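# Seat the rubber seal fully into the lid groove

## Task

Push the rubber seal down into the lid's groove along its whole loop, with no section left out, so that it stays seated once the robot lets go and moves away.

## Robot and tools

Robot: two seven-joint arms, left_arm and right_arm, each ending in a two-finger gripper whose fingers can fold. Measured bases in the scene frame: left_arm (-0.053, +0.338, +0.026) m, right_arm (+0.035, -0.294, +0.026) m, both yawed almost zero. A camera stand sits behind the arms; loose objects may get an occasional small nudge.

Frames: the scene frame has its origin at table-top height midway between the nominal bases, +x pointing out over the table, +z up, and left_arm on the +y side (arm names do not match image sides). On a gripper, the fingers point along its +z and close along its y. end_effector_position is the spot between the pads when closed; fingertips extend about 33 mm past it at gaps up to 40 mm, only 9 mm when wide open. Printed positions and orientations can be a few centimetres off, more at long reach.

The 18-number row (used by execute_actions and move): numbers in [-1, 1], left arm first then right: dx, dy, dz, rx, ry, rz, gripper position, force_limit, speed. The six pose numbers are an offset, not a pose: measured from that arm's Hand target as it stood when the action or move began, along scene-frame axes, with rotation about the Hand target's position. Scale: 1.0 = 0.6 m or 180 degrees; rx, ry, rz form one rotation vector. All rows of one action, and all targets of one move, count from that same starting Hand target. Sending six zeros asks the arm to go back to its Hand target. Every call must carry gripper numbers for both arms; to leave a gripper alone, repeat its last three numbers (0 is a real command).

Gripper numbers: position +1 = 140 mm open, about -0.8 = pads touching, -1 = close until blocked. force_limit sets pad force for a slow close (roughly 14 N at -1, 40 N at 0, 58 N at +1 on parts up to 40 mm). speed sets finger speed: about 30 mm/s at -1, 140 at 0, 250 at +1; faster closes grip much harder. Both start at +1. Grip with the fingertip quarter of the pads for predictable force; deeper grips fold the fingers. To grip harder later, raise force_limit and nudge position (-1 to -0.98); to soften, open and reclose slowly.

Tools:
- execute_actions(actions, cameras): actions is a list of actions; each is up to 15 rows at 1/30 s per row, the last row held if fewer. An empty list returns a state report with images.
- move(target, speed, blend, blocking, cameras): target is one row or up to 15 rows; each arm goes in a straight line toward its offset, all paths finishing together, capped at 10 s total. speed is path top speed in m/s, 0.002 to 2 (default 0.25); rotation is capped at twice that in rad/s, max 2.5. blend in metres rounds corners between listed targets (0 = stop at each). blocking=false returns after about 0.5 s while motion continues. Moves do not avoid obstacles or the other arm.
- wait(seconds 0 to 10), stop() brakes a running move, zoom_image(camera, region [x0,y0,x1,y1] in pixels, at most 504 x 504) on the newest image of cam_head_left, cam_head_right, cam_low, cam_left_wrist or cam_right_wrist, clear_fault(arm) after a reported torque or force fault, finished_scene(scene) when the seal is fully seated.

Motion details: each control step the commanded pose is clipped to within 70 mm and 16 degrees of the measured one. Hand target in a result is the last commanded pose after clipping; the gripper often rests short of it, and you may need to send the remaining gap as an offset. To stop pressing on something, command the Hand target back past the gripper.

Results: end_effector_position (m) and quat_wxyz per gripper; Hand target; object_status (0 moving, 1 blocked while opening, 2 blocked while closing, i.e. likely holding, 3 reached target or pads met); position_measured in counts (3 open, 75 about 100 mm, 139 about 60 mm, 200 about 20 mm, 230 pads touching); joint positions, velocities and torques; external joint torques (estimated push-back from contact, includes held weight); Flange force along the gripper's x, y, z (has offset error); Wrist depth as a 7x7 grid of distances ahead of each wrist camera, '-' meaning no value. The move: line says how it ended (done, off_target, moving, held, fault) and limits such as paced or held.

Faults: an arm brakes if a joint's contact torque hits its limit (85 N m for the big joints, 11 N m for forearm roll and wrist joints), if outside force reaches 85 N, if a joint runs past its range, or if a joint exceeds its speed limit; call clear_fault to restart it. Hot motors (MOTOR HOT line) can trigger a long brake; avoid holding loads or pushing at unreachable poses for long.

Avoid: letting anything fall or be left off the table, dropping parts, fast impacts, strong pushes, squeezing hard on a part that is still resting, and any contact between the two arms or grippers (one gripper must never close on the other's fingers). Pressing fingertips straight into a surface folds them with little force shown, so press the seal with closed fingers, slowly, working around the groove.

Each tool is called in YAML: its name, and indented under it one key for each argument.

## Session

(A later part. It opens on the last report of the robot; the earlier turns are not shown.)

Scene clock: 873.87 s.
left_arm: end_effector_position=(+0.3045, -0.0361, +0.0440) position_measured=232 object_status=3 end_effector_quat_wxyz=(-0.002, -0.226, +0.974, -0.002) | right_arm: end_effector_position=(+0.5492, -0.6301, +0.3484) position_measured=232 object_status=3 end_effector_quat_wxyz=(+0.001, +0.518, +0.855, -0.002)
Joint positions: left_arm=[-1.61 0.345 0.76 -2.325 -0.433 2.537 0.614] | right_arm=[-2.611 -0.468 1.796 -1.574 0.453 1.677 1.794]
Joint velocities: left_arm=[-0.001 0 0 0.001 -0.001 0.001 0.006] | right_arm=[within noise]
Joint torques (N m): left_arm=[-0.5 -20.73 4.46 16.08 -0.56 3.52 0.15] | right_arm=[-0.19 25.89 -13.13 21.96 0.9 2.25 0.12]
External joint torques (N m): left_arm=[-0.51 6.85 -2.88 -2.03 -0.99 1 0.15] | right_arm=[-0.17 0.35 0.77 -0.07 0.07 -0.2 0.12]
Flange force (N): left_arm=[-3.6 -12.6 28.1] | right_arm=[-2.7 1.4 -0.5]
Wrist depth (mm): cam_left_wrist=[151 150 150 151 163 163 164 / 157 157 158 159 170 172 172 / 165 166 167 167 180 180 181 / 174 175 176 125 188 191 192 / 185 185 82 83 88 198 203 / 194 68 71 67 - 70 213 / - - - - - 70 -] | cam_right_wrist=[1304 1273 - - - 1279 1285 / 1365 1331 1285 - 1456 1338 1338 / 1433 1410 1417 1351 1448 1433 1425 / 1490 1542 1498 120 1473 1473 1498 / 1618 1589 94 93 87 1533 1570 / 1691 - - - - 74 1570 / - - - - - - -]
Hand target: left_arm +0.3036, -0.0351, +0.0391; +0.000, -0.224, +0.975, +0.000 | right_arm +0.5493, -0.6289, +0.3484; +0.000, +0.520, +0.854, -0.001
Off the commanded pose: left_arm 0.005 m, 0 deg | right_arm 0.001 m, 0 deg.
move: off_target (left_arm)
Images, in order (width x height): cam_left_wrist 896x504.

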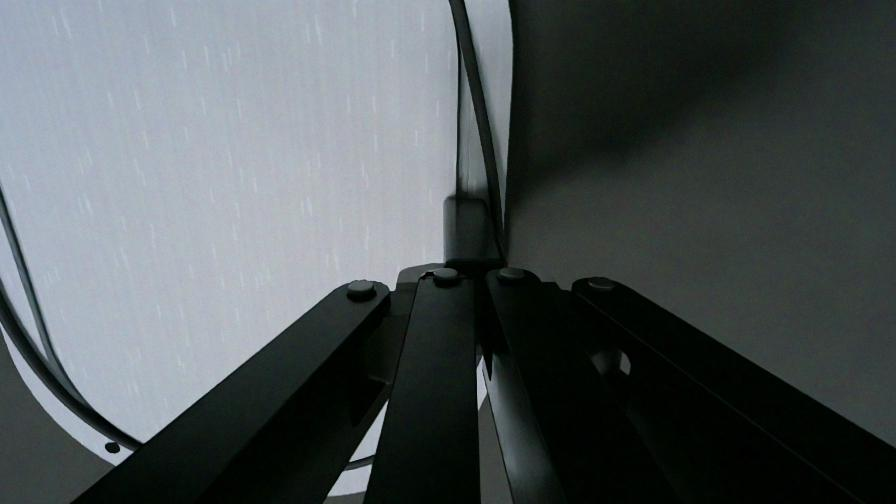

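move:
  target:
    - [0,0,0.0432,0,0,0,-1,-1,-0.5,0,0,0,0,0,0,-1,-1,-0.5]
    - [-0.0048,0.013,0.0432,0,0,0,-0.45,-1,0,0,0,0,0,0,0,-1,-1,-0.5]
    - [-0.0048,0.013,0.0107,0,0,0,-0.45,-1,0,0,0,0,0,0,0,-1,-1,-0.5]
  speed: [0.08,0.08,0.05]
  cameras: ["cam_left_wrist"]

zoom_image:
  camera: "cam_left_wrist"
  region: [380, 0, 580, 260]

Scene clock: 905.30 s.
left_arm: end_effector_position=(+0.2999, -0.0265, +0.0456) position_measured=186 object_status=3 end_effector_quat_wxyz=(-0.001, -0.225, +0.974, +0.002) | right_arm: end_effector_position=(+0.5492, -0.6301, +0.3484) position_measured=232 object_status=3 end_effector_quat_wxyz=(+0.001, +0.518, +0.855, -0.002)
Joint positions: left_arm=[-1.639 0.323 0.79 -2.356 -0.409 2.543 0.604] | right_arm=[-2.611 -0.468 1.796 -1.574 0.453 1.677 1.794]
Joint velocities: left_arm=[0.001 -0.001 -0.001 -0.001 0.001 0.002 0.008] | right_arm=[within noise]
Joint torques (N m): left_arm=[-0.29 -25.27 6.77 18.05 -0.1 2.82 0.08] | right_arm=[-0.21 25.9 -13.14 21.97 0.9 2.25 0.14]
External joint torques (N m): left_arm=[-0.18 0.92 -0.1 -0.02 -0.52 0.31 0.08] | right_arm=[-0.22 0.61 0.61 0.08 0.08 -0.19 0.14]
Flange force (N): left_arm=[-0.9 -2.5 4.9] | right_arm=[-2.4 1.1 -1.0]
Wrist depth (mm): cam_left_wrist=[152 151 152 153 164 164 166 / 158 158 159 162 172 173 174 / 166 167 168 170 181 183 184 / 175 175 175 175 188 191 194 / 185 182 94 189 88 88 206 / - 68 75 204 - 72 67 / - - - 230 - 73 -] | cam_right_wrist=[1298 1351 - - - 1273 1304 / 1358 1351 1433 - 1533 1358 1338 / 1425 1465 1417 1373 1433 1440 1410 / 1524 1481 1515 120 1456 1498 1490 / 1608 1599 88 93 87 1533 1599 / 1691 - - - - 74 1608 / - - - - - - -]
Hand target: left_arm +0.3007, -0.0273, +0.0455; +0.000, -0.224, +0.975, +0.000 | right_arm +0.5493, -0.6289, +0.3484; +0.000, +0.520, +0.854, -0.001
Off the commanded pose: left_arm 0.001 m, 0 deg | right_arm 0.001 m, 0 deg.
move: done
Images, in order (width x height): cam_left_wrist 896x504.

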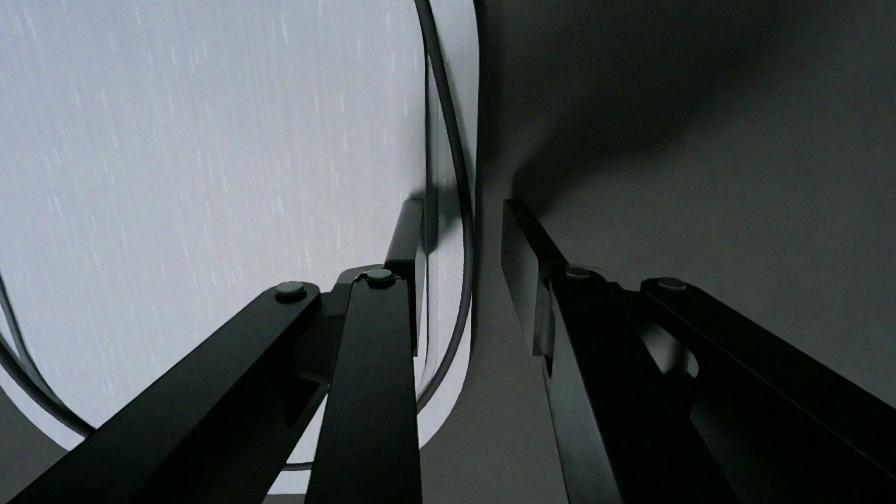

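Scaled by 1.938 from the camera's 896x504 image, which has a finer 1280x720 frame.

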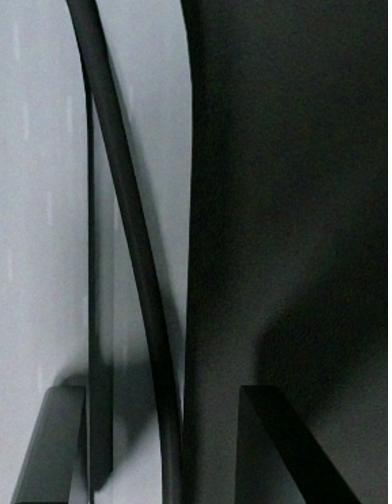

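move:
  target:
    - [0,0,-0.0013,0,0,0,-0.45,-1,0,0,0,0,0,0,0,-1,-1,-0.5]
    - [0,0,-0.0013,0,0,0,-1,-1,-1,0,0,0,0,0,0,-1,-1,-0.5]
    - [0,0,0.01,0,0,0,-1,-1,-1,0,0,0,0,0,0,-1,-1,-0.5]
    - [0.0085,-0.0175,0.01,0,0,0,-1,-1,-1,0,0,0,0,0,0,-1,-1,-0.5]
    - [0.0085,-0.0175,0.002,0,0,0,-1,-1,-1,0,0,0,0,0,0,-1,-1,-0.5]
  speed: [0.05,0.05,0.05,0.05,0.03]
  cameras: ["cam_left_wrist"]

zoom_image:
  camera: "cam_left_wrist"
  region: [380, 0, 580, 260]

Scene clock: 917.23 s.
left_arm: end_effector_position=(+0.3048, -0.0364, +0.0465) position_measured=225 object_status=2 end_effector_quat_wxyz=(-0.001, -0.225, +0.974, +0.002) | right_arm: end_effector_position=(+0.5492, -0.6301, +0.3484) position_measured=232 object_status=3 end_effector_quat_wxyz=(+0.001, +0.518, +0.855, -0.002)
Joint positions: left_arm=[-1.623 0.346 0.773 -2.318 -0.42 2.523 0.604] | right_arm=[-2.611 -0.468 1.796 -1.574 0.453 1.677 1.794]
Joint torques (N m): left_arm=[-0.69 -26.29 6.7 18.76 -0.05 2.73 0.06] | right_arm=[-0.18 25.92 -13.15 21.95 0.9 2.24 0.12]
External joint torques (N m): left_arm=[-0.65 1.15 -0.72 0.54 -0.48 0.22 0.06] | right_arm=[-0.21 0.6 0.59 0.05 0.07 -0.2 0.12]
Flange force (N): left_arm=[-0.7 -5.3 5.5] | right_arm=[-2.2 1.0 -0.9]
Wrist depth (mm): cam_left_wrist=[152 151 152 153 165 165 166 / 158 159 160 160 173 174 175 / 167 168 169 168 183 184 185 / 176 177 178 119 191 194 195 / 187 186 83 83 87 201 207 / 196 - 73 67 - 71 218 / - - - - - 72 -] | cam_right_wrist=[1298 1317 - - - 1267 1279 / 1358 1373 1331 - 1351 1338 1344 / 1425 1448 1410 1358 1402 1402 1417 / 1515 1524 1465 120 1456 1481 1490 / 1551 1579 93 93 87 1542 1618 / 1649 - - - - 74 1589 / - - - - - - -]
Hand target: left_arm +0.3058, -0.0378, +0.0467; +0.000, -0.224, +0.975, +0.000 | right_arm +0.5493, -0.6289, +0.3484; +0.000, +0.520, +0.854, -0.001
Off the commanded pose: left_arm 0.002 m, 0 deg | right_arm 0.001 m, 0 deg.
move: done
Images, in order (width x height): cam_left_wrist 896x504.

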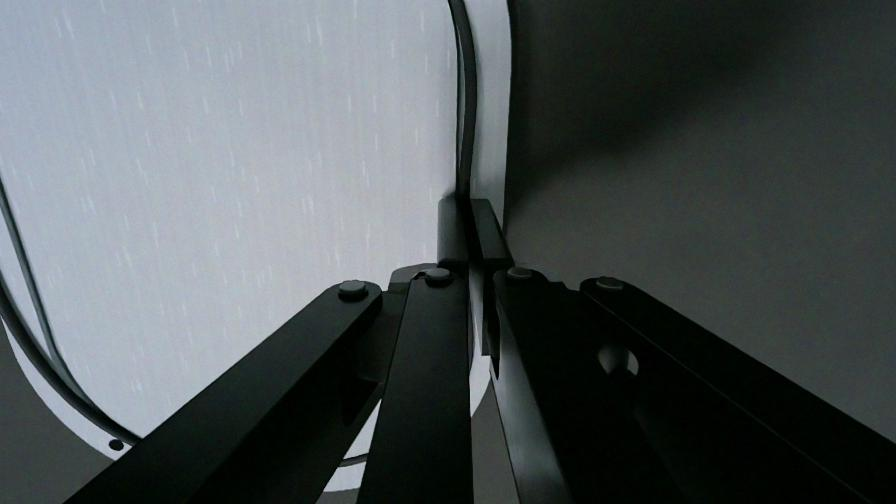

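Scaled by 1.938 from the camera's 896x504 image, which has a finer 1280x720 frame.

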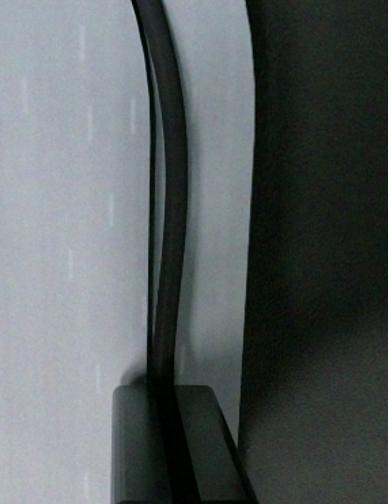

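move:
  target:
    - [0,0,-0.0075,0,0,0,-1,-1,-1,0,0,0,0,0,0,-1,-1,-0.5]
  speed: [0.02]

execute_actions:
  actions:
    - [[0,0,0,0,0,0,-0.6,-1,-1,0,0,0,0,0,0,-1,-1,-0.5]]
    - [[0,0,0,0,0,0,-0.6,-1,-1,0,0,0,0,0,0,-1,-1,-0.5]]
  cameras: ["cam_left_wrist"]

zoom_image:
  camera: "cam_left_wrist"
  region: [380, 0, 580, 260]

Scene clock: 923.17 s.
left_arm: end_effector_position=(+0.3052, -0.0370, +0.0441) position_measured=225 object_status=2 end_effector_quat_wxyz=(-0.002, -0.226, +0.974, +0.001) | right_arm: end_effector_position=(+0.5492, -0.6301, +0.3484) position_measured=232 object_status=3 end_effector_quat_wxyz=(+0.001, +0.518, +0.855, -0.002)
Joint positions: left_arm=[-1.61 0.352 0.76 -2.316 -0.429 2.527 0.61] | right_arm=[-2.611 -0.468 1.796 -1.574 0.453 1.677 1.794]
Joint torques (N m): left_arm=[0.21 -23.76 5.6 17.62 -0.37 3.47 0.11] | right_arm=[-0.23 25.97 -13.11 21.93 0.91 2.24 0.15]
External joint torques (N m): left_arm=[0.17 4.05 -1.92 -0.51 -0.8 0.97 0.11] | right_arm=[-0.22 0.6 0.71 -0.05 0.09 -0.21 0.15]
Flange force (N): left_arm=[-3.8 -10.4 19.2] | right_arm=[-2.3 1.1 -0.7]
Wrist depth (mm): cam_left_wrist=[150 150 151 151 163 163 164 / 156 157 158 159 171 172 173 / 165 165 166 167 180 181 182 / 174 174 175 119 189 191 193 / 184 183 83 83 87 198 204 / 193 - 73 67 - 71 215 / - - - - - 72 -] | cam_right_wrist=[1285 1273 450 - - 1285 1304 / 1365 1365 1344 - 1344 1344 1338 / 1440 1448 1410 1524 1351 1425 1410 / 1524 1507 1498 120 1465 1481 1498 / 1608 1542 94 93 87 1542 1579 / 1639 - - - - 74 1570 / - - - - - - -]
Hand target: left_arm +0.3058, -0.0378, +0.0422; +0.000, -0.224, +0.975, +0.000 | right_arm +0.5493, -0.6289, +0.3484; +0.000, +0.520, +0.854, -0.001
Off the commanded pose: left_arm 0.002 m, 0 deg | right_arm 0.001 m, 0 deg.
move: done

Scene clock: 924.37 s.
left_arm: end_effector_position=(+0.3059, -0.0380, +0.0440) position_measured=205 object_status=3 end_effector_quat_wxyz=(-0.001, -0.225, +0.974, +0.000) | right_arm: end_effector_position=(+0.5492, -0.6301, +0.3484) position_measured=232 object_status=3 end_effector_quat_wxyz=(+0.001, +0.518, +0.855, -0.002)
Joint positions: left_arm=[-1.608 0.352 0.757 -2.315 -0.429 2.532 0.611] | right_arm=[-2.611 -0.468 1.796 -1.574 0.453 1.677 1.794]
Joint torques (N m): left_arm=[-0.28 -24.57 6.32 17.34 0.11 2.82 0.03] | right_arm=[-0.22 25.93 -13.11 21.93 0.89 2.25 0.08]
External joint torques (N m): left_arm=[-0.28 3.38 -1.16 -0.81 -0.32 0.3 0.03] | right_arm=[-0.19 0.56 0.7 -0.01 0.07 -0.2 0.08]
External joint torques at the end of the 1st action: left_arm=[0.21 2.91 -1.07 -0.78 -0.39 0.26 0.09] | right_arm=[-0.08 0.54 0.69 0.18 0.08 -0.2 0.12]
Flange force (N): left_arm=[-1.8 -6.5 12.1] | right_arm=[-2.4 1.1 -0.7]
Flange force at the end of the 1st action (N): left_arm=[-2.6 -6.1 11.9] | right_arm=[-2.5 1.4 -1.1]
Wrist depth (mm): cam_left_wrist=[151 150 151 151 162 163 164 / 156 157 158 158 171 171 172 / 165 166 166 167 179 181 182 / 174 175 174 169 186 191 192 / 185 182 92 94 88 85 204 / 192 67 73 193 - 70 211 / - - - - - 71 -] | cam_right_wrist=[1304 1338 - - - 1273 1298 / 1395 1380 1254 - 1417 1344 1338 / 1417 1440 1440 1473 1387 1425 1387 / 1507 1524 1507 120 1490 1498 1490 / 1618 1599 94 96 87 1542 1599 / 1714 - - - - 74 1579 / - - - - - - -]
Hand target: left_arm +0.3058, -0.0378, +0.0422; +0.000, -0.224, +0.975, +0.000 | right_arm +0.5493, -0.6289, +0.3484; +0.000, +0.520, +0.854, -0.001
Off the commanded pose: left_arm 0.002 m, 0 deg | right_arm 0.001 m, 0 deg.
Images, in order (width x height): cam_left_wrist 896x504.

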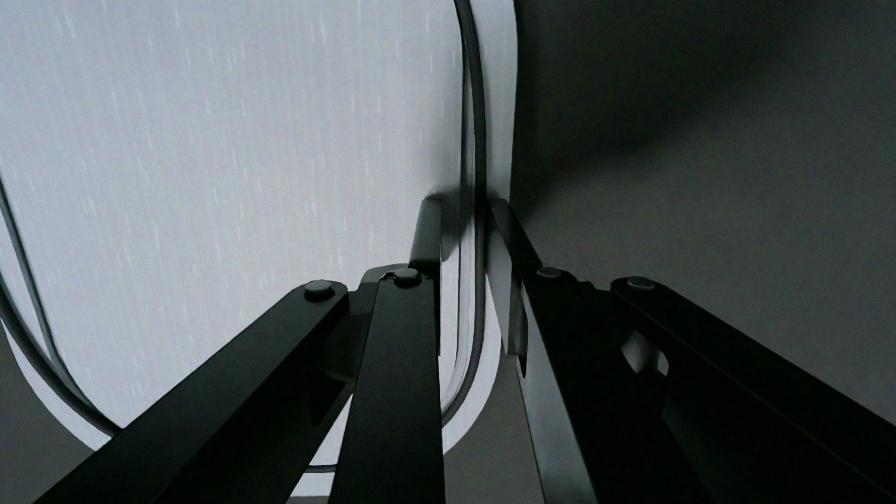

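Scaled by 1.938 from the camera's 896x504 image, which has a finer 1280x720 frame.

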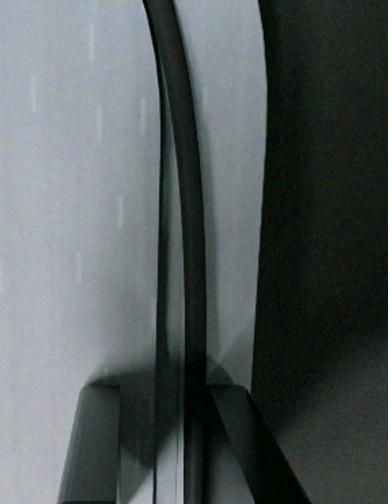

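move:
  target:
    - [0,0,0.1,0,0,0,-0.6,-1,-1,0,0,0,0,0,0,-1,-1,-0.5]
    - [-0.1367,-0.1883,0.1297,0,0,-0.5,-1,-1,-0.5,0,0,0,0,0,0,-1,-1,-0.5]
  speed: [0.1,0.3]
  blend: [0.02,0]
  cameras: ["cam_head_left","cam_head_right","cam_left_wrist"]

zoom_image:
  camera: "cam_left_wrist"
  region: [300, 0, 740, 260]

zoom_image:
  camera: "cam_head_right"
  region: [420, 320, 580, 480]

Scene clock: 985.93 s.
left_arm: end_effector_position=(+0.2246, -0.1510, +0.1206) position_measured=232 object_status=3 end_effector_quat_wxyz=(+0.002, +0.530, +0.848, +0.001) | right_arm: end_effector_position=(+0.5492, -0.6301, +0.3484) position_measured=232 object_status=3 end_effector_quat_wxyz=(+0.001, +0.518, +0.855, -0.002)
Joint positions: left_arm=[-1.478 0.217 0.413 -2.157 -0.117 2.356 1.714] | right_arm=[-2.611 -0.468 1.796 -1.574 0.453 1.677 1.794]
Joint torques (N m): left_arm=[-0.52 -32.41 2.93 22.18 0.08 2.24 0.07] | right_arm=[-0.18 25.89 -13.11 21.96 0.9 2.25 0.1]
External joint torques (N m): left_arm=[-0.34 1.35 0.15 0.4 -0.52 -0.22 0.07] | right_arm=[-0.16 0.56 0.68 0.03 0.07 -0.19 0.1]
Flange force (N): left_arm=[-6.0 0.4 2.2] | right_arm=[-2.3 1.1 -0.8]
Wrist depth (mm): cam_left_wrist=[227 228 229 229 225 227 229 / 235 239 240 236 230 232 234 / 226 251 252 245 243 244 245 / 223 264 267 125 255 258 260 / 226 278 82 83 88 268 276 / 270 - 71 67 - 70 304 / - - - - - 71 -] | cam_right_wrist=[1311 1231 - - - 1291 1285 / 1358 1365 1456 - 1311 1351 1365 / 1440 1417 1410 1351 1440 1425 1440 / 1490 1507 1507 120 1481 1490 1498 / 1589 1589 94 93 87 1515 1579 / 1670 - - - - 74 1608 / - - - - - - -]
Hand target: left_arm +0.2238, -0.1508, +0.1200; +0.000, +0.531, +0.847, +0.000 | right_arm +0.5493, -0.6289, +0.3484; +0.000, +0.520, +0.854, -0.001
Off the commanded pose: left_arm 0.001 m, 0 deg | right_arm 0.001 m, 0 deg.
move: done
Images, in order (width x height): cam_head_left 896x504, cam_head_right 896x504, cam_left_wrist 896x504.

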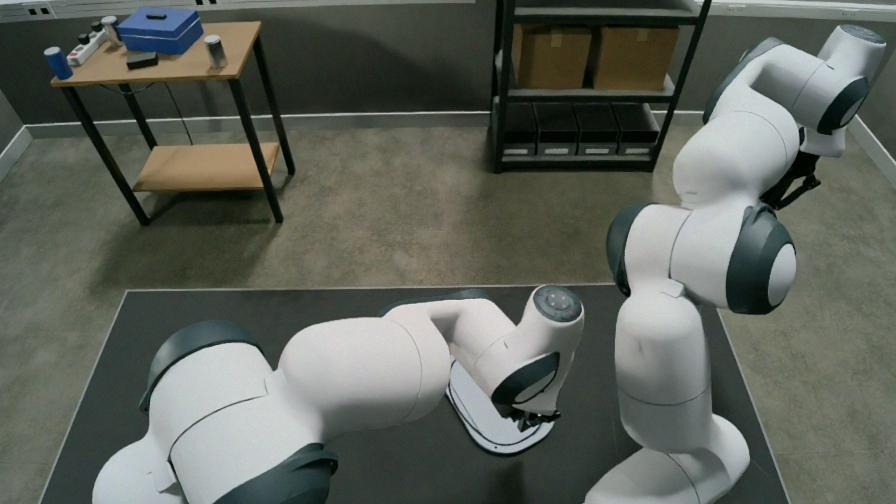

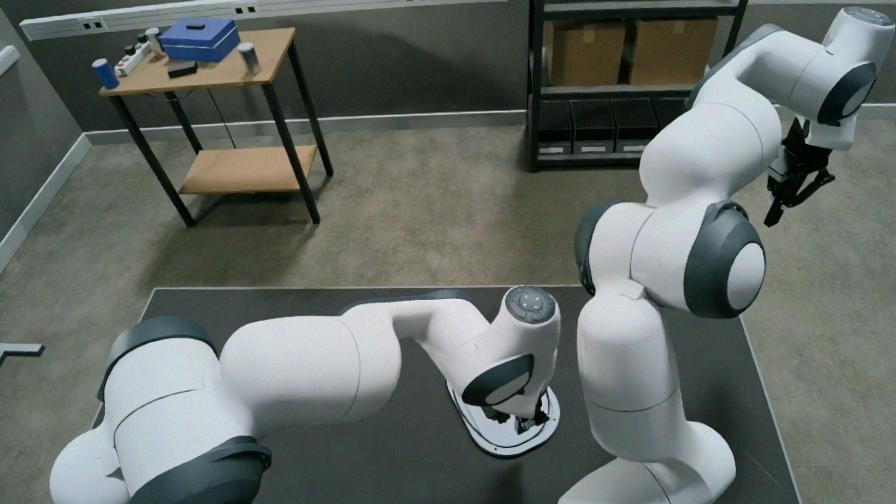

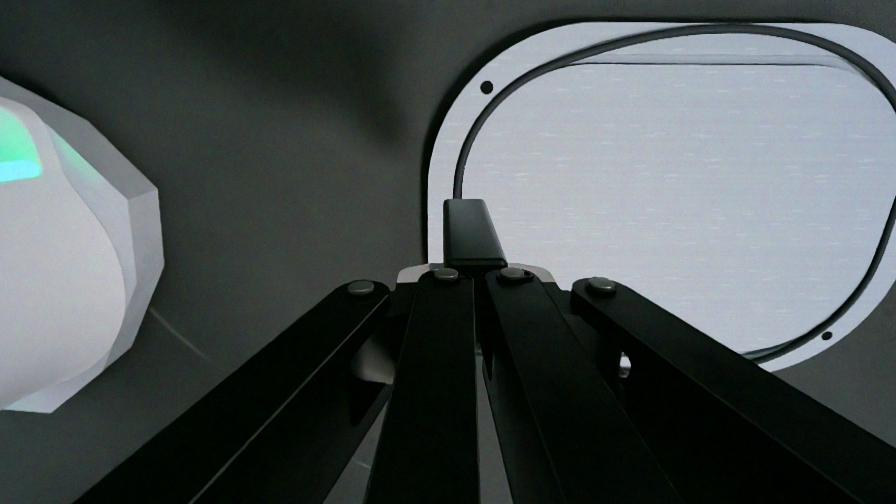

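Scaled by 1.145 from the camera's 896x504 image, which has a finer 1280x720 frame.

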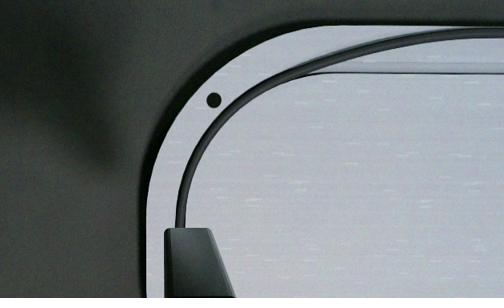

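Scaled by 3.150 from the camera's 896x504 image, which has a finer 1280x720 frame.

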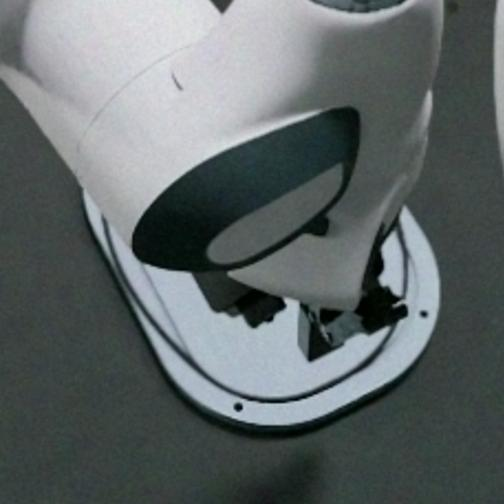

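move:
  target:
    - [0,0,-0.1133,0,0,0,-1,-1,-0.5,0,0,0,0,0,0,-1,-1,-0.5]
  speed: [0.12]
  cameras: ["cam_left_wrist"]

zoom_image:
  camera: "cam_left_wrist"
  region: [380, 0, 640, 260]

Scene clock: 1021.80 s.
left_arm: end_effector_position=(+0.2234, -0.1492, +0.0518) position_measured=232 object_status=3 end_effector_quat_wxyz=(-0.001, +0.530, +0.848, +0.003) | right_arm: end_effector_position=(+0.5492, -0.6301, +0.3484) position_measured=232 object_status=3 end_effector_quat_wxyz=(+0.001, +0.518, +0.855, -0.002)
Joint positions: left_arm=[-1.442 0.351 0.366 -2.177 -0.2 2.493 1.769] | right_arm=[-2.611 -0.468 1.796 -1.574 0.453 1.677 1.794]
Joint velocities: left_arm=[-0.001 -0.001 -0.001 0 0 0.001 0.004] | right_arm=[within noise]
Joint torques (N m): left_arm=[-0.32 -35.72 3.99 19.62 0.03 2.77 0.11] | right_arm=[-0.2 25.93 -13.08 21.94 0.88 2.23 0.1]
External joint torques (N m): left_arm=[-0.39 0.86 -0.33 -0.1 -0.47 0.33 0.11] | right_arm=[-0.37 0.69 0.55 0 0.04 -0.2 0.1]
Flange force (N): left_arm=[-1.5 -0.2 3.2] | right_arm=[-2.6 0.8 -0.9]
Wrist depth (mm): cam_left_wrist=[166 167 168 168 159 158 159 / 175 175 175 173 166 167 168 / 183 184 185 174 174 175 177 / 193 194 195 125 183 186 186 / 202 205 82 83 88 192 198 / 215 - 71 67 - 70 207 / - - - - - 71 -] | cam_right_wrist=[1304 1267 - - - 1260 1279 / 1358 1338 1279 - 474 1344 1344 / 1456 1425 1448 1440 1395 1380 1395 / 1490 1515 1498 120 1490 1490 1498 / 1628 1551 93 93 87 1551 1551 / 1551 - - - - 74 1608 / - - - - - - -]
Hand target: left_arm +0.2238, -0.1508, +0.0520; +0.000, +0.531, +0.847, +0.000 | right_arm +0.5493, -0.6289, +0.3484; +0.000, +0.520, +0.854, -0.001
Off the commanded pose: left_arm 0.002 m, 0 deg | right_arm 0.001 m, 0 deg.
move: done
Images, in order (width x height): cam_left_wrist 896x504.

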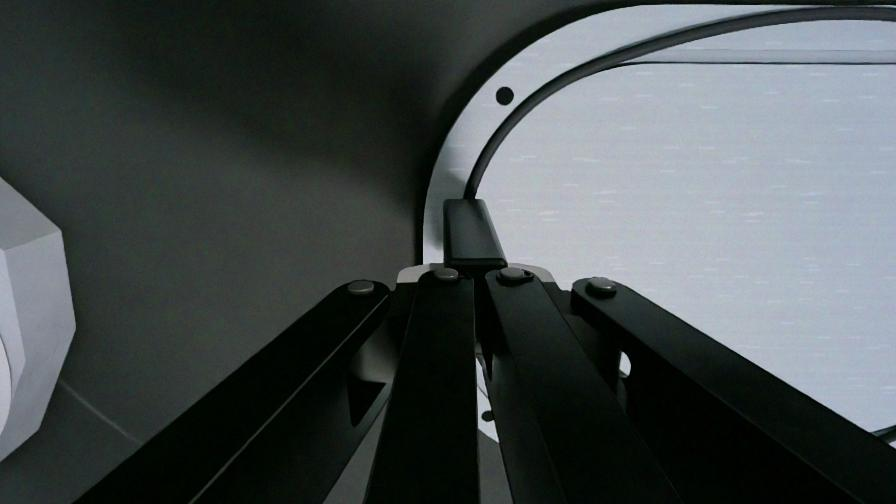

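Scaled by 1.938 from the camera's 896x504 image, which has a finer 1280x720 frame.

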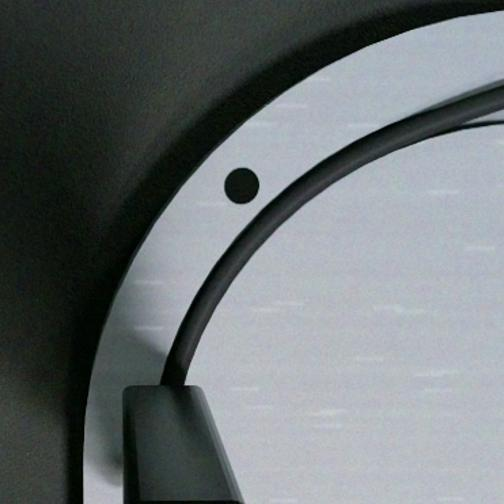

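move:
  target:
    - [0,0,-0.02,0,0,0,-1,-1,-0.5,0,0,0,0,0,0,-1,-1,-0.5]
    - [0,0,-0.0033,0,0,0,-1,-1,-0.5,0,0,0,0,0,0,-1,-1,-0.5]
    - [-0.0063,0.0228,-0.0033,0,0,0,-1,-1,-0.5,0,0,0,0,0,0,-1,-1,-0.5]
    - [-0.0063,0.0228,-0.02,0,0,0,-1,-1,-0.5,0,0,0,0,0,0,-1,-1,-0.5]
  speed: [0.03,0.05,0.05,0.03]
  blend: [0,0.003,0.003,0]
  cameras: ["cam_left_wrist"]

zoom_image:
  camera: "cam_left_wrist"
  region: [380, 0, 640, 260]

Scene clock: 1043.53 s.
left_arm: end_effector_position=(+0.2205, -0.1392, +0.0460) position_measured=232 object_status=3 end_effector_quat_wxyz=(+0.002, +0.530, +0.848, -0.001) | right_arm: end_effector_position=(+0.5492, -0.6301, +0.3484) position_measured=232 object_status=3 end_effector_quat_wxyz=(+0.001, +0.518, +0.855, -0.002)
Joint positions: left_arm=[-1.434 0.334 0.36 -2.225 -0.205 2.534 1.78] | right_arm=[-2.611 -0.468 1.796 -1.574 0.453 1.677 1.794]
Joint velocities: left_arm=[0 0.003 -0.002 0 -0.002 0.004 0.005] | right_arm=[within noise]
Joint torques (N m): left_arm=[-0.19 -29.61 3.13 17.58 -0.1 3.4 0.07] | right_arm=[-0.21 25.9 -13.18 21.96 0.89 2.25 0.1]
External joint torques (N m): left_arm=[-0.13 5.94 -0.77 -1.62 -0.58 0.95 0.07] | right_arm=[-0.24 0.59 0.56 0.03 0.06 -0.19 0.1]
Flange force (N): left_arm=[-7.2 0.6 16.6] | right_arm=[-2.3 0.9 -0.9]
Wrist depth (mm): cam_left_wrist=[161 161 162 162 162 160 161 / 169 169 170 169 160 162 162 / 178 179 179 171 168 169 170 / 188 188 189 137 176 179 179 / 197 198 82 83 88 186 191 / 209 - 71 67 - 70 200 / - - - - - 71 -] | cam_right_wrist=[1304 1285 - 453 - 1304 1298 / 1344 1358 1387 - - 1358 1331 / 1440 1448 1425 1561 1440 1402 1402 / 1524 1524 1533 120 1498 1498 1498 / 1608 1570 94 93 87 1515 1579 / 1681 - - - - 74 1628 / - - - - - - -]
Hand target: left_arm +0.2200, -0.1371, +0.0400; +0.000, +0.531, +0.847, +0.000 | right_arm +0.5493, -0.6289, +0.3484; +0.000, +0.520, +0.854, -0.001
Off the commanded pose: left_arm 0.006 m, 0 deg | right_arm 0.001 m, 0 deg.
move: off_target (left_arm)
Images, in order (width x height): cam_left_wrist 896x504.

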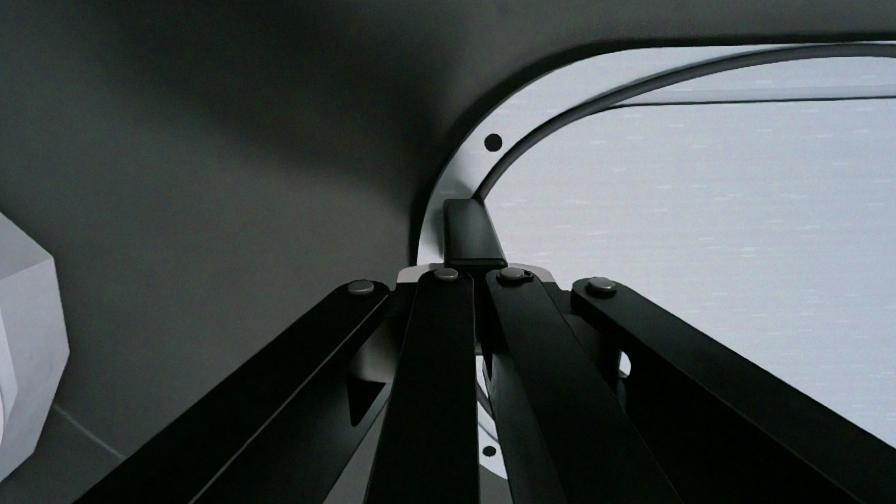

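Scaled by 1.938 from the camera's 896x504 image, which has a finer 1280x720 frame.

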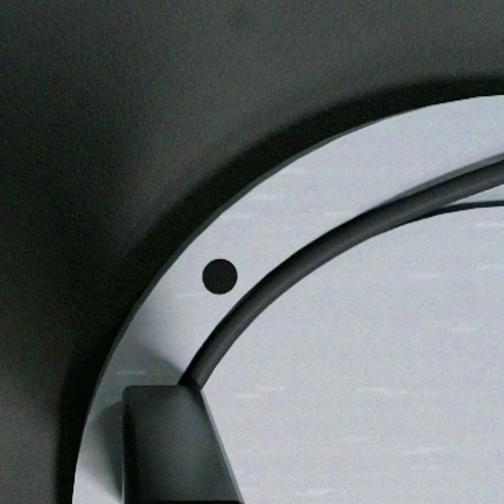

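move:
  target:
    - [0,0.002,-0.0075,0,0,0,-1,-1,-0.5,0,0,0,0,0,0,-1,-1,-0.5]
  speed: [0.01]
  cameras: ["cam_left_wrist"]

zoom_image:
  camera: "cam_left_wrist"
  region: [380, 0, 640, 260]

Scene clock: 1049.53 s.
left_arm: end_effector_position=(+0.2214, -0.1416, +0.0459) position_measured=232 object_status=3 end_effector_quat_wxyz=(+0.005, +0.530, +0.848, -0.004) | right_arm: end_effector_position=(+0.5492, -0.6301, +0.3484) position_measured=232 object_status=3 end_effector_quat_wxyz=(+0.001, +0.518, +0.855, -0.002)
Joint positions: left_arm=[-1.43 0.335 0.356 -2.226 -0.21 2.544 1.785] | right_arm=[-2.611 -0.468 1.796 -1.574 0.453 1.677 1.794]
Joint velocities: left_arm=[0.001 0 -0.002 0.001 0 0.005 0.004] | right_arm=[within noise]
Joint torques (N m): left_arm=[-0.14 -26.43 3.75 15.69 -0.09 3.64 0.15] | right_arm=[-0.19 25.9 -13.13 21.95 0.89 2.24 0.1]
External joint torques (N m): left_arm=[-0.12 9.34 -0.17 -3.61 -0.58 1.15 0.15] | right_arm=[-0.19 0.53 0.67 0 0.07 -0.2 0.1]
Flange force (N): left_arm=[-7.0 1.2 24.1] | right_arm=[-2.4 1.1 -0.7]
Wrist depth (mm): cam_left_wrist=[161 161 161 162 161 160 160 / 169 169 170 168 159 161 162 / 178 179 179 169 168 169 169 / 188 189 189 125 176 179 179 / 197 198 82 83 88 185 191 / 209 - 71 67 - 70 201 / - - - - - 71 -] | cam_right_wrist=[1298 1498 - 437 453 1279 1304 / 1365 1365 1214 - 1344 1351 1344 / 1425 1417 1425 1417 1456 1410 1417 / 1524 1490 1507 120 1481 1473 1498 / 1589 1589 94 93 87 1533 1570 / 1659 - - - - 74 1608 / - - - - - - -]
Hand target: left_arm +0.2200, -0.1359, +0.0355; +0.000, +0.531, +0.847, +0.000 | right_arm +0.5493, -0.6289, +0.3484; +0.000, +0.520, +0.854, -0.001
Off the commanded pose: left_arm 0.012 m, 1 deg | right_arm 0.001 m, 0 deg.
move: off_target (left_arm)
Images, in order (width x height): cam_left_wrist 896x504.

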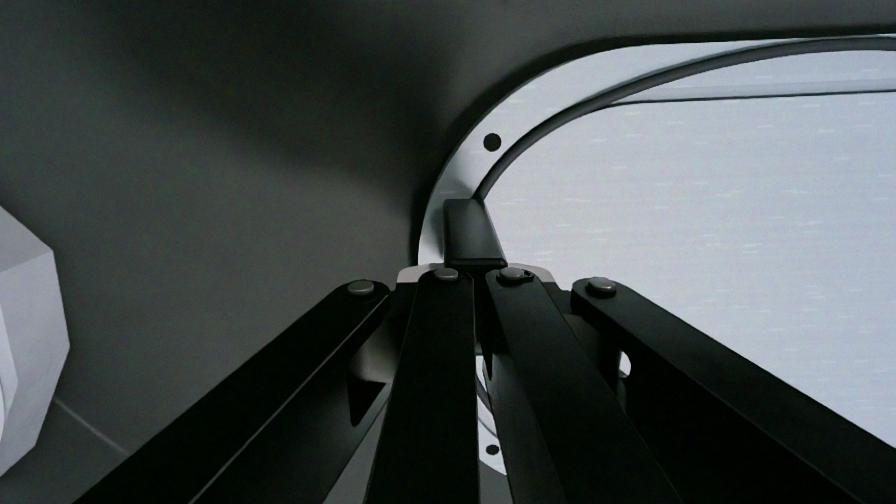

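Scaled by 1.938 from the camera's 896x504 image, which has a finer 1280x720 frame.

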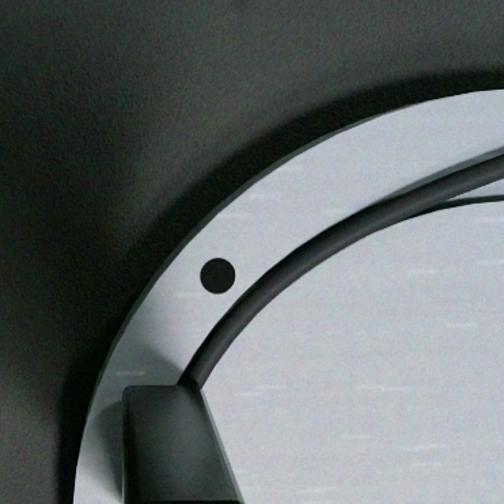

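execute_actions:
  actions:
    - [[0,0,0.0058,0,0,0,-1,-1,-0.5,0,0,0,0,0,0,-1,-1,-0.5]]
    - [[0.003,0.00145,0,0,0,0,-1,-1,-0.5,0,0,0,0,0,0,-1,-1,-0.5]]
    - [[0.003,0.00145,0,0,0,0,-1,-1,-0.5,0,0,0,0,0,0,-1,-1,-0.5]]

execute_actions:
  actions:
    - [[-0.003,-0.00145,0,0,0,0,-1,-1,-0.5,0,0,0,0,0,0,-1,-1,-0.5]]
    - [[-0.003,-0.00145,0,0,0,0,-1,-1,-0.5,0,0,0,0,0,0,-1,-1,-0.5]]
    - [[-0.003,-0.00145,0,0,0,0,-1,-1,-0.5,0,0,0,0,0,0,-1,-1,-0.5]]
    - [[-0.003,-0.00145,0,0,0,0,-1,-1,-0.5,0,0,0,0,0,0,-1,-1,-0.5]]
  cameras: ["cam_left_wrist"]

zoom_image:
  camera: "cam_left_wrist"
  region: [380, 0, 640, 260]

Scene clock: 1075.20 s.
left_arm: end_effector_position=(+0.2216, -0.1416, +0.0460) position_measured=232 object_status=3 end_effector_quat_wxyz=(+0.005, +0.532, +0.847, -0.005) | right_arm: end_effector_position=(+0.5492, -0.6301, +0.3484) position_measured=232 object_status=3 end_effector_quat_wxyz=(+0.001, +0.518, +0.855, -0.002)
Joint positions: left_arm=[-1.43 0.335 0.355 -2.226 -0.21 2.544 1.789] | right_arm=[-2.611 -0.468 1.796 -1.574 0.453 1.677 1.794]
Joint torques (N m): left_arm=[1.84 -29.02 5.66 15.95 0.8 2.69 0.15] | right_arm=[-0.25 25.87 -13.12 21.97 0.89 2.25 0.13]
External joint torques (N m): left_arm=[1.92 6.68 1.8 -3.27 0.31 0.22 0.15] | right_arm=[-0.27 0.57 0.62 0.07 0.07 -0.19 0.13]
External joint torques at the end of the 1st action: left_arm=[-0.33 6.16 -0.19 -3.2 -0.02 0.23 0.02] | right_arm=[-0.18 0.56 0.7 0.03 0.07 -0.2 0.1]
External joint torques at the end of the 2nd action: left_arm=[0.59 6.57 0.67 -3.02 0.22 0.23 0.18] | right_arm=[-0.23 0.58 0.64 0.03 0.07 -0.19 0.1]
Flange force (N): left_arm=[-3.1 4.2 14.5] | right_arm=[-2.9 1.2 -1.0]
Flange force at the end of the 1st action (N): left_arm=[-2.0 0.0 14.1] | right_arm=[-2.5 1.1 -0.8]
Flange force at the end of the 2nd action (N): left_arm=[-3.6 2.0 14.6] | right_arm=[-2.5 1.1 -0.8]
Wrist depth (mm): cam_left_wrist=[161 161 161 162 161 160 160 / 169 169 170 169 159 161 161 / 178 179 179 170 168 169 169 / 188 189 189 124 176 179 179 / 197 198 82 83 88 185 191 / 210 - 71 67 - 70 200 / - - - - - 71 -] | cam_right_wrist=[1324 452 - - 439 1291 1285 / 1358 1365 1533 466 1417 1351 1331 / 1456 1440 1425 1358 1425 1425 1402 / 1507 1473 1490 120 1473 1507 1498 / 1608 1589 94 94 87 1524 1599 / 1681 - - - - 74 1599 / - - - - - - -]
Hand target: left_arm +0.2236, -0.1341, +0.0390; +0.000, +0.531, +0.847, +0.000 | right_arm +0.5493, -0.6289, +0.3484; +0.000, +0.520, +0.854, -0.001
Off the commanded pose: left_arm 0.010 m, 1 deg | right_arm 0.001 m, 0 deg.

Scene clock: 1077.40 s.
left_arm: end_effector_position=(+0.2205, -0.1419, +0.0460) position_measured=232 object_status=3 end_effector_quat_wxyz=(+0.005, +0.530, +0.848, -0.004) | right_arm: end_effector_position=(+0.5492, -0.6301, +0.3484) position_measured=232 object_status=3 end_effector_quat_wxyz=(+0.001, +0.518, +0.855, -0.002)
Joint positions: left_arm=[-1.433 0.334 0.356 -2.227 -0.21 2.544 1.784] | right_arm=[-2.611 -0.468 1.796 -1.574 0.453 1.677 1.794]
Joint torques (N m): left_arm=[-2.13 -29.63 2.52 15.81 0.45 2.47 -0.33] | right_arm=[-0.21 25.9 -13.14 21.95 0.89 2.24 0.09]
External joint torques (N m): left_arm=[-2.11 6.12 -1.4 -3.46 -0.03 -0.01 -0.33] | right_arm=[-0.14 0.46 0.73 0 0.07 -0.2 0.09]
External joint torques at the end of the 1st action: left_arm=[1.1 6.49 1.24 -3.12 0.41 0.2 -0.01] | right_arm=[-0.19 0.57 0.65 0.06 0.08 -0.2 0.13]
External joint torques at the end of the 2nd action: left_arm=[-0.26 6.06 0.27 -3.02 0.13 0.26 -0.22] | right_arm=[-0.14 0.6 0.71 0.09 0.08 -0.19 0.13]
External joint torques at the end of the 3rd action: left_arm=[-1.59 6.04 -0.92 -3.44 -0.07 -0.01 -0.29] | right_arm=[-0.23 0.58 0.64 -0.02 0.06 -0.19 0.09]
Flange force (N): left_arm=[-0.8 -3.8 13.0] | right_arm=[-2.6 1.2 -0.7]
Flange force at the end of the 1st action (N): left_arm=[-3.0 2.5 13.7] | right_arm=[-2.4 1.2 -0.9]
Flange force at the end of the 2nd action (N): left_arm=[-2.1 -0.3 13.1] | right_arm=[-2.4 1.2 -0.9]
Flange force at the end of the 3rd action (N): left_arm=[-0.8 -2.8 12.9] | right_arm=[-2.3 0.9 -0.7]
Wrist depth (mm): cam_left_wrist=[160 161 162 161 161 160 160 / 169 169 170 169 159 161 162 / 178 178 179 172 168 169 170 / 188 189 189 125 176 179 179 / 197 198 82 83 88 186 191 / 210 - 71 67 - 70 201 / - - - - - 71 -] | cam_right_wrist=[1311 452 - - - 1291 1291 / 1373 1373 1324 - 1344 1324 1351 / 1425 1440 1433 1490 1410 1410 1417 / 1498 1507 1490 120 1481 1481 1473 / 1599 1570 94 93 87 1570 1599 / 1691 - - - - 74 1618 / - - - - - - -]
Hand target: left_arm +0.2164, -0.1376, +0.0390; +0.000, +0.531, +0.847, +0.000 | right_arm +0.5493, -0.6289, +0.3484; +0.000, +0.520, +0.854, -0.001
Off the commanded pose: left_arm 0.009 m, 1 deg | right_arm 0.001 m, 0 deg.
Images, in order (width x height): cam_left_wrist 896x504.

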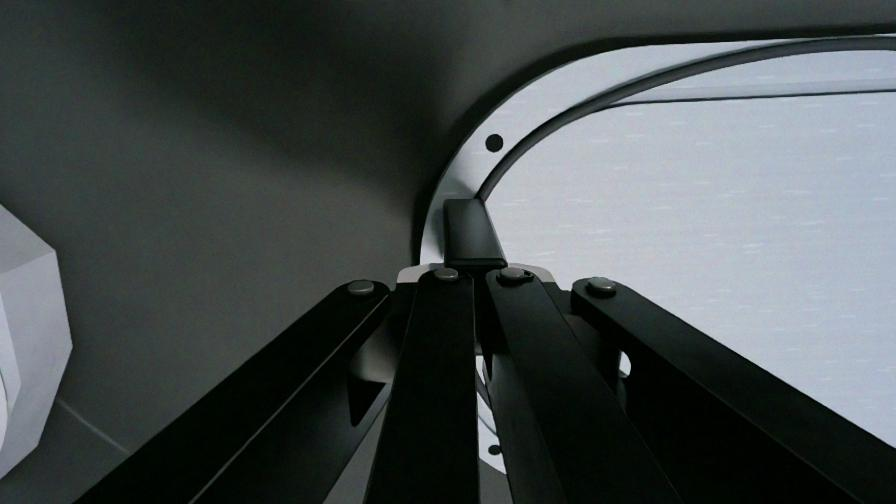

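Scaled by 1.938 from the camera's 896x504 image, which has a finer 1280x720 frame.

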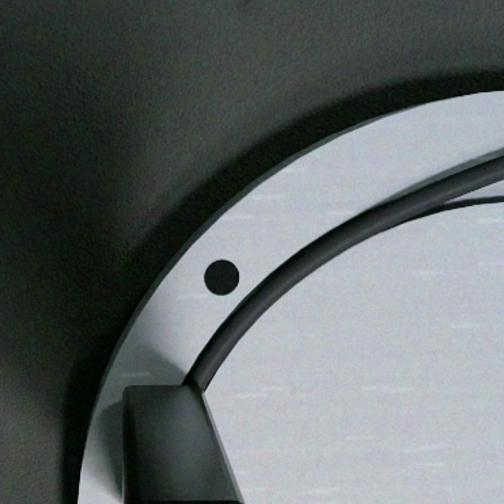

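move:
  target:
    - [0.006,0.0029,0.025,0,0,0,-1,-1,-0.5,0,0,0,0,0,0,-1,-1,-0.5]
    - [0.02,-0.06,0.04,0,0,0,-1,-1,-0.5,0,0,0,0,0,0,-1,-1,-0.5]
  speed: [0.05,0.1]
  cameras: ["cam_left_wrist"]

zoom_image:
  camera: "cam_left_wrist"
  region: [360, 40, 620, 300]

Scene clock: 1088.47 s.
left_arm: end_effector_position=(+0.2296, -0.1740, +0.0638) position_measured=232 object_status=3 end_effector_quat_wxyz=(+0.003, +0.534, +0.845, +0.001) | right_arm: end_effector_position=(+0.5492, -0.6301, +0.3484) position_measured=232 object_status=3 end_effector_quat_wxyz=(+0.001, +0.518, +0.855, -0.002)
Joint positions: left_arm=[-1.44 0.381 0.36 -2.093 -0.2 2.446 1.766] | right_arm=[-2.611 -0.468 1.796 -1.574 0.453 1.677 1.794]
Joint velocities: left_arm=[0 0 0.001 -0.001 0 -0.003 -0.002] | right_arm=[within noise]
Joint torques (N m): left_arm=[-0.68 -36.87 4.79 20.91 0.02 2.2 -0.36] | right_arm=[-0.2 25.91 -13.11 21.95 0.88 2.24 0.12]
External joint torques (N m): left_arm=[-0.64 1.44 0.22 0.44 -0.52 -0.27 -0.36] | right_arm=[-0.25 0.6 0.63 0.03 0.06 -0.2 0.12]
Flange force (N): left_arm=[-5.4 -0.9 2.1] | right_arm=[-2.5 1.0 -0.9]
Wrist depth (mm): cam_left_wrist=[176 177 177 177 168 169 170 / 185 186 186 180 177 178 179 / 191 195 197 188 187 187 189 / 199 206 207 125 195 199 200 / 215 217 83 83 88 206 211 / 229 - 71 67 - 70 222 / - - - - - 71 -] | cam_right_wrist=[1291 1231 - - - 1304 1291 / 1358 1351 1440 - 1410 1338 1351 / 1433 1425 1402 1338 1417 1425 1433 / 1533 1507 1490 120 1507 1498 1481 / 1579 1579 94 93 87 1570 1561 / 1681 - - - - 74 1608 / - - - - - - -]
Hand target: left_arm +0.2284, -0.1736, +0.0630; +0.000, +0.531, +0.847, +0.000 | right_arm +0.5493, -0.6289, +0.3484; +0.000, +0.520, +0.854, -0.001
Off the commanded pose: left_arm 0.002 m, 1 deg | right_arm 0.001 m, 0 deg.
move: done
Images, in order (width x height): cam_left_wrist 896x504.

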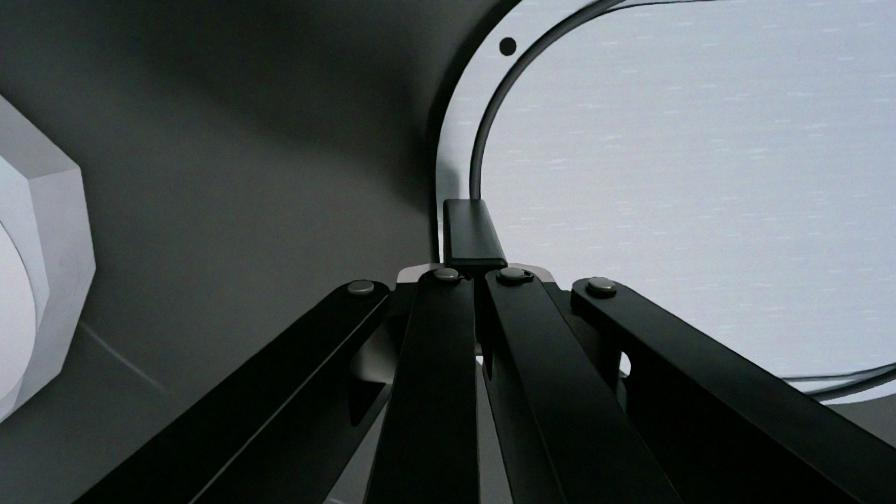

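Scaled by 1.938 from the camera's 896x504 image, which has a finer 1280x720 frame.

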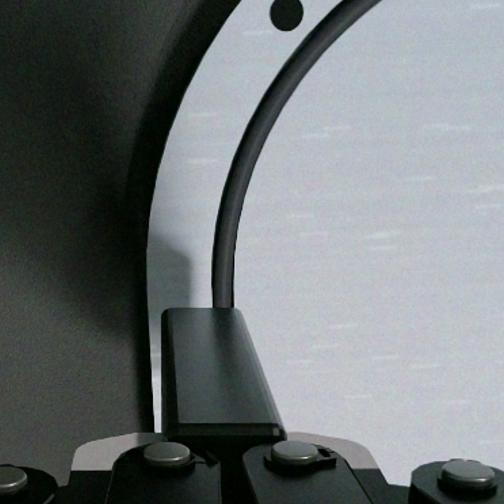

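move:
  target:
    - [0.029,-0.06,-0.01,0,0,0,-1,-1,-0.5,0,0,0,0,0,0,-1,-1,-0.5]
  speed: [0.1]
  cameras: ["cam_left_wrist"]

zoom_image:
  camera: "cam_left_wrist"
  region: [400, 0, 600, 210]

Scene clock: 1096.83 s.
left_arm: end_effector_position=(+0.2470, -0.2101, +0.0580) position_measured=232 object_status=3 end_effector_quat_wxyz=(+0.003, +0.531, +0.847, +0.001) | right_arm: end_effector_position=(+0.5492, -0.6301, +0.3484) position_measured=232 object_status=3 end_effector_quat_wxyz=(+0.001, +0.518, +0.855, -0.002)
Joint positions: left_arm=[-1.409 0.492 0.339 -1.932 -0.225 2.391 1.765] | right_arm=[-2.611 -0.468 1.796 -1.574 0.453 1.677 1.794]
Joint velocities: left_arm=[0 -0.001 -0.001 0.001 0 -0.003 -0.001] | right_arm=[within noise]
Joint torques (N m): left_arm=[-0.29 -40.75 5.41 21.44 0.06 2.19 0.01] | right_arm=[-0.24 25.9 -13.1 21.91 0.89 2.25 0.12]
External joint torques (N m): left_arm=[-0.34 1.53 -0.28 0.48 -0.51 -0.27 0.01] | right_arm=[-0.06 0.49 0.81 0.07 0.08 -0.19 0.12]
Flange force (N): left_arm=[-6.5 0.0 2.7] | right_arm=[-2.4 1.4 -0.8]
Wrist depth (mm): cam_left_wrist=[171 171 172 166 163 164 165 / 179 180 181 174 172 172 174 / 189 190 191 182 181 182 183 / 199 200 202 125 189 193 194 / 211 211 82 83 88 200 206 / 222 - 71 67 - 70 231 / - - - - - 71 -] | cam_right_wrist=[1285 1248 439 - - 1273 1254 / 1373 1338 1304 468 1214 1344 1338 / 1448 1433 1433 1304 1425 1402 1417 / 1507 1533 1490 120 1473 1490 1490 / 1570 1570 94 93 87 1524 1551 / 1670 - - - - 74 1599 / - - - - - - -]
Hand target: left_arm +0.2458, -0.2096, +0.0570; +0.000, +0.531, +0.847, +0.000 | right_arm +0.5493, -0.6289, +0.3484; +0.000, +0.520, +0.854, -0.001
Off the commanded pose: left_arm 0.002 m, 0 deg | right_arm 0.001 m, 0 deg.
move: done
Images, in order (width x height): cam_left_wrist 896x504.

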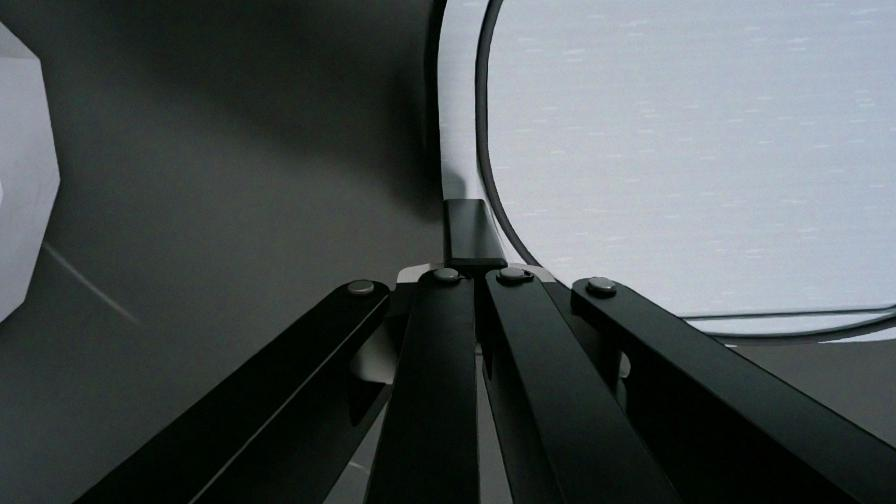

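Scaled by 2.400 from the camera's 896x504 image, which has a finer 1280x720 frame.

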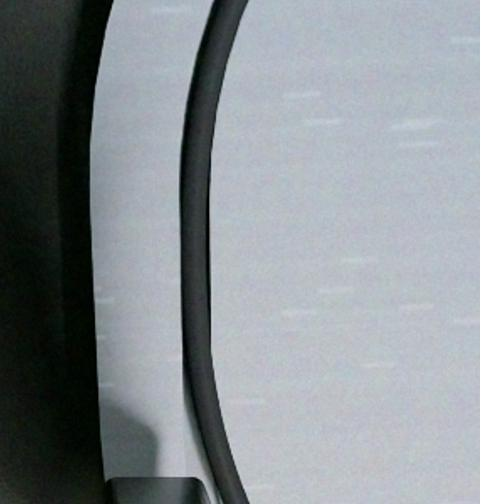

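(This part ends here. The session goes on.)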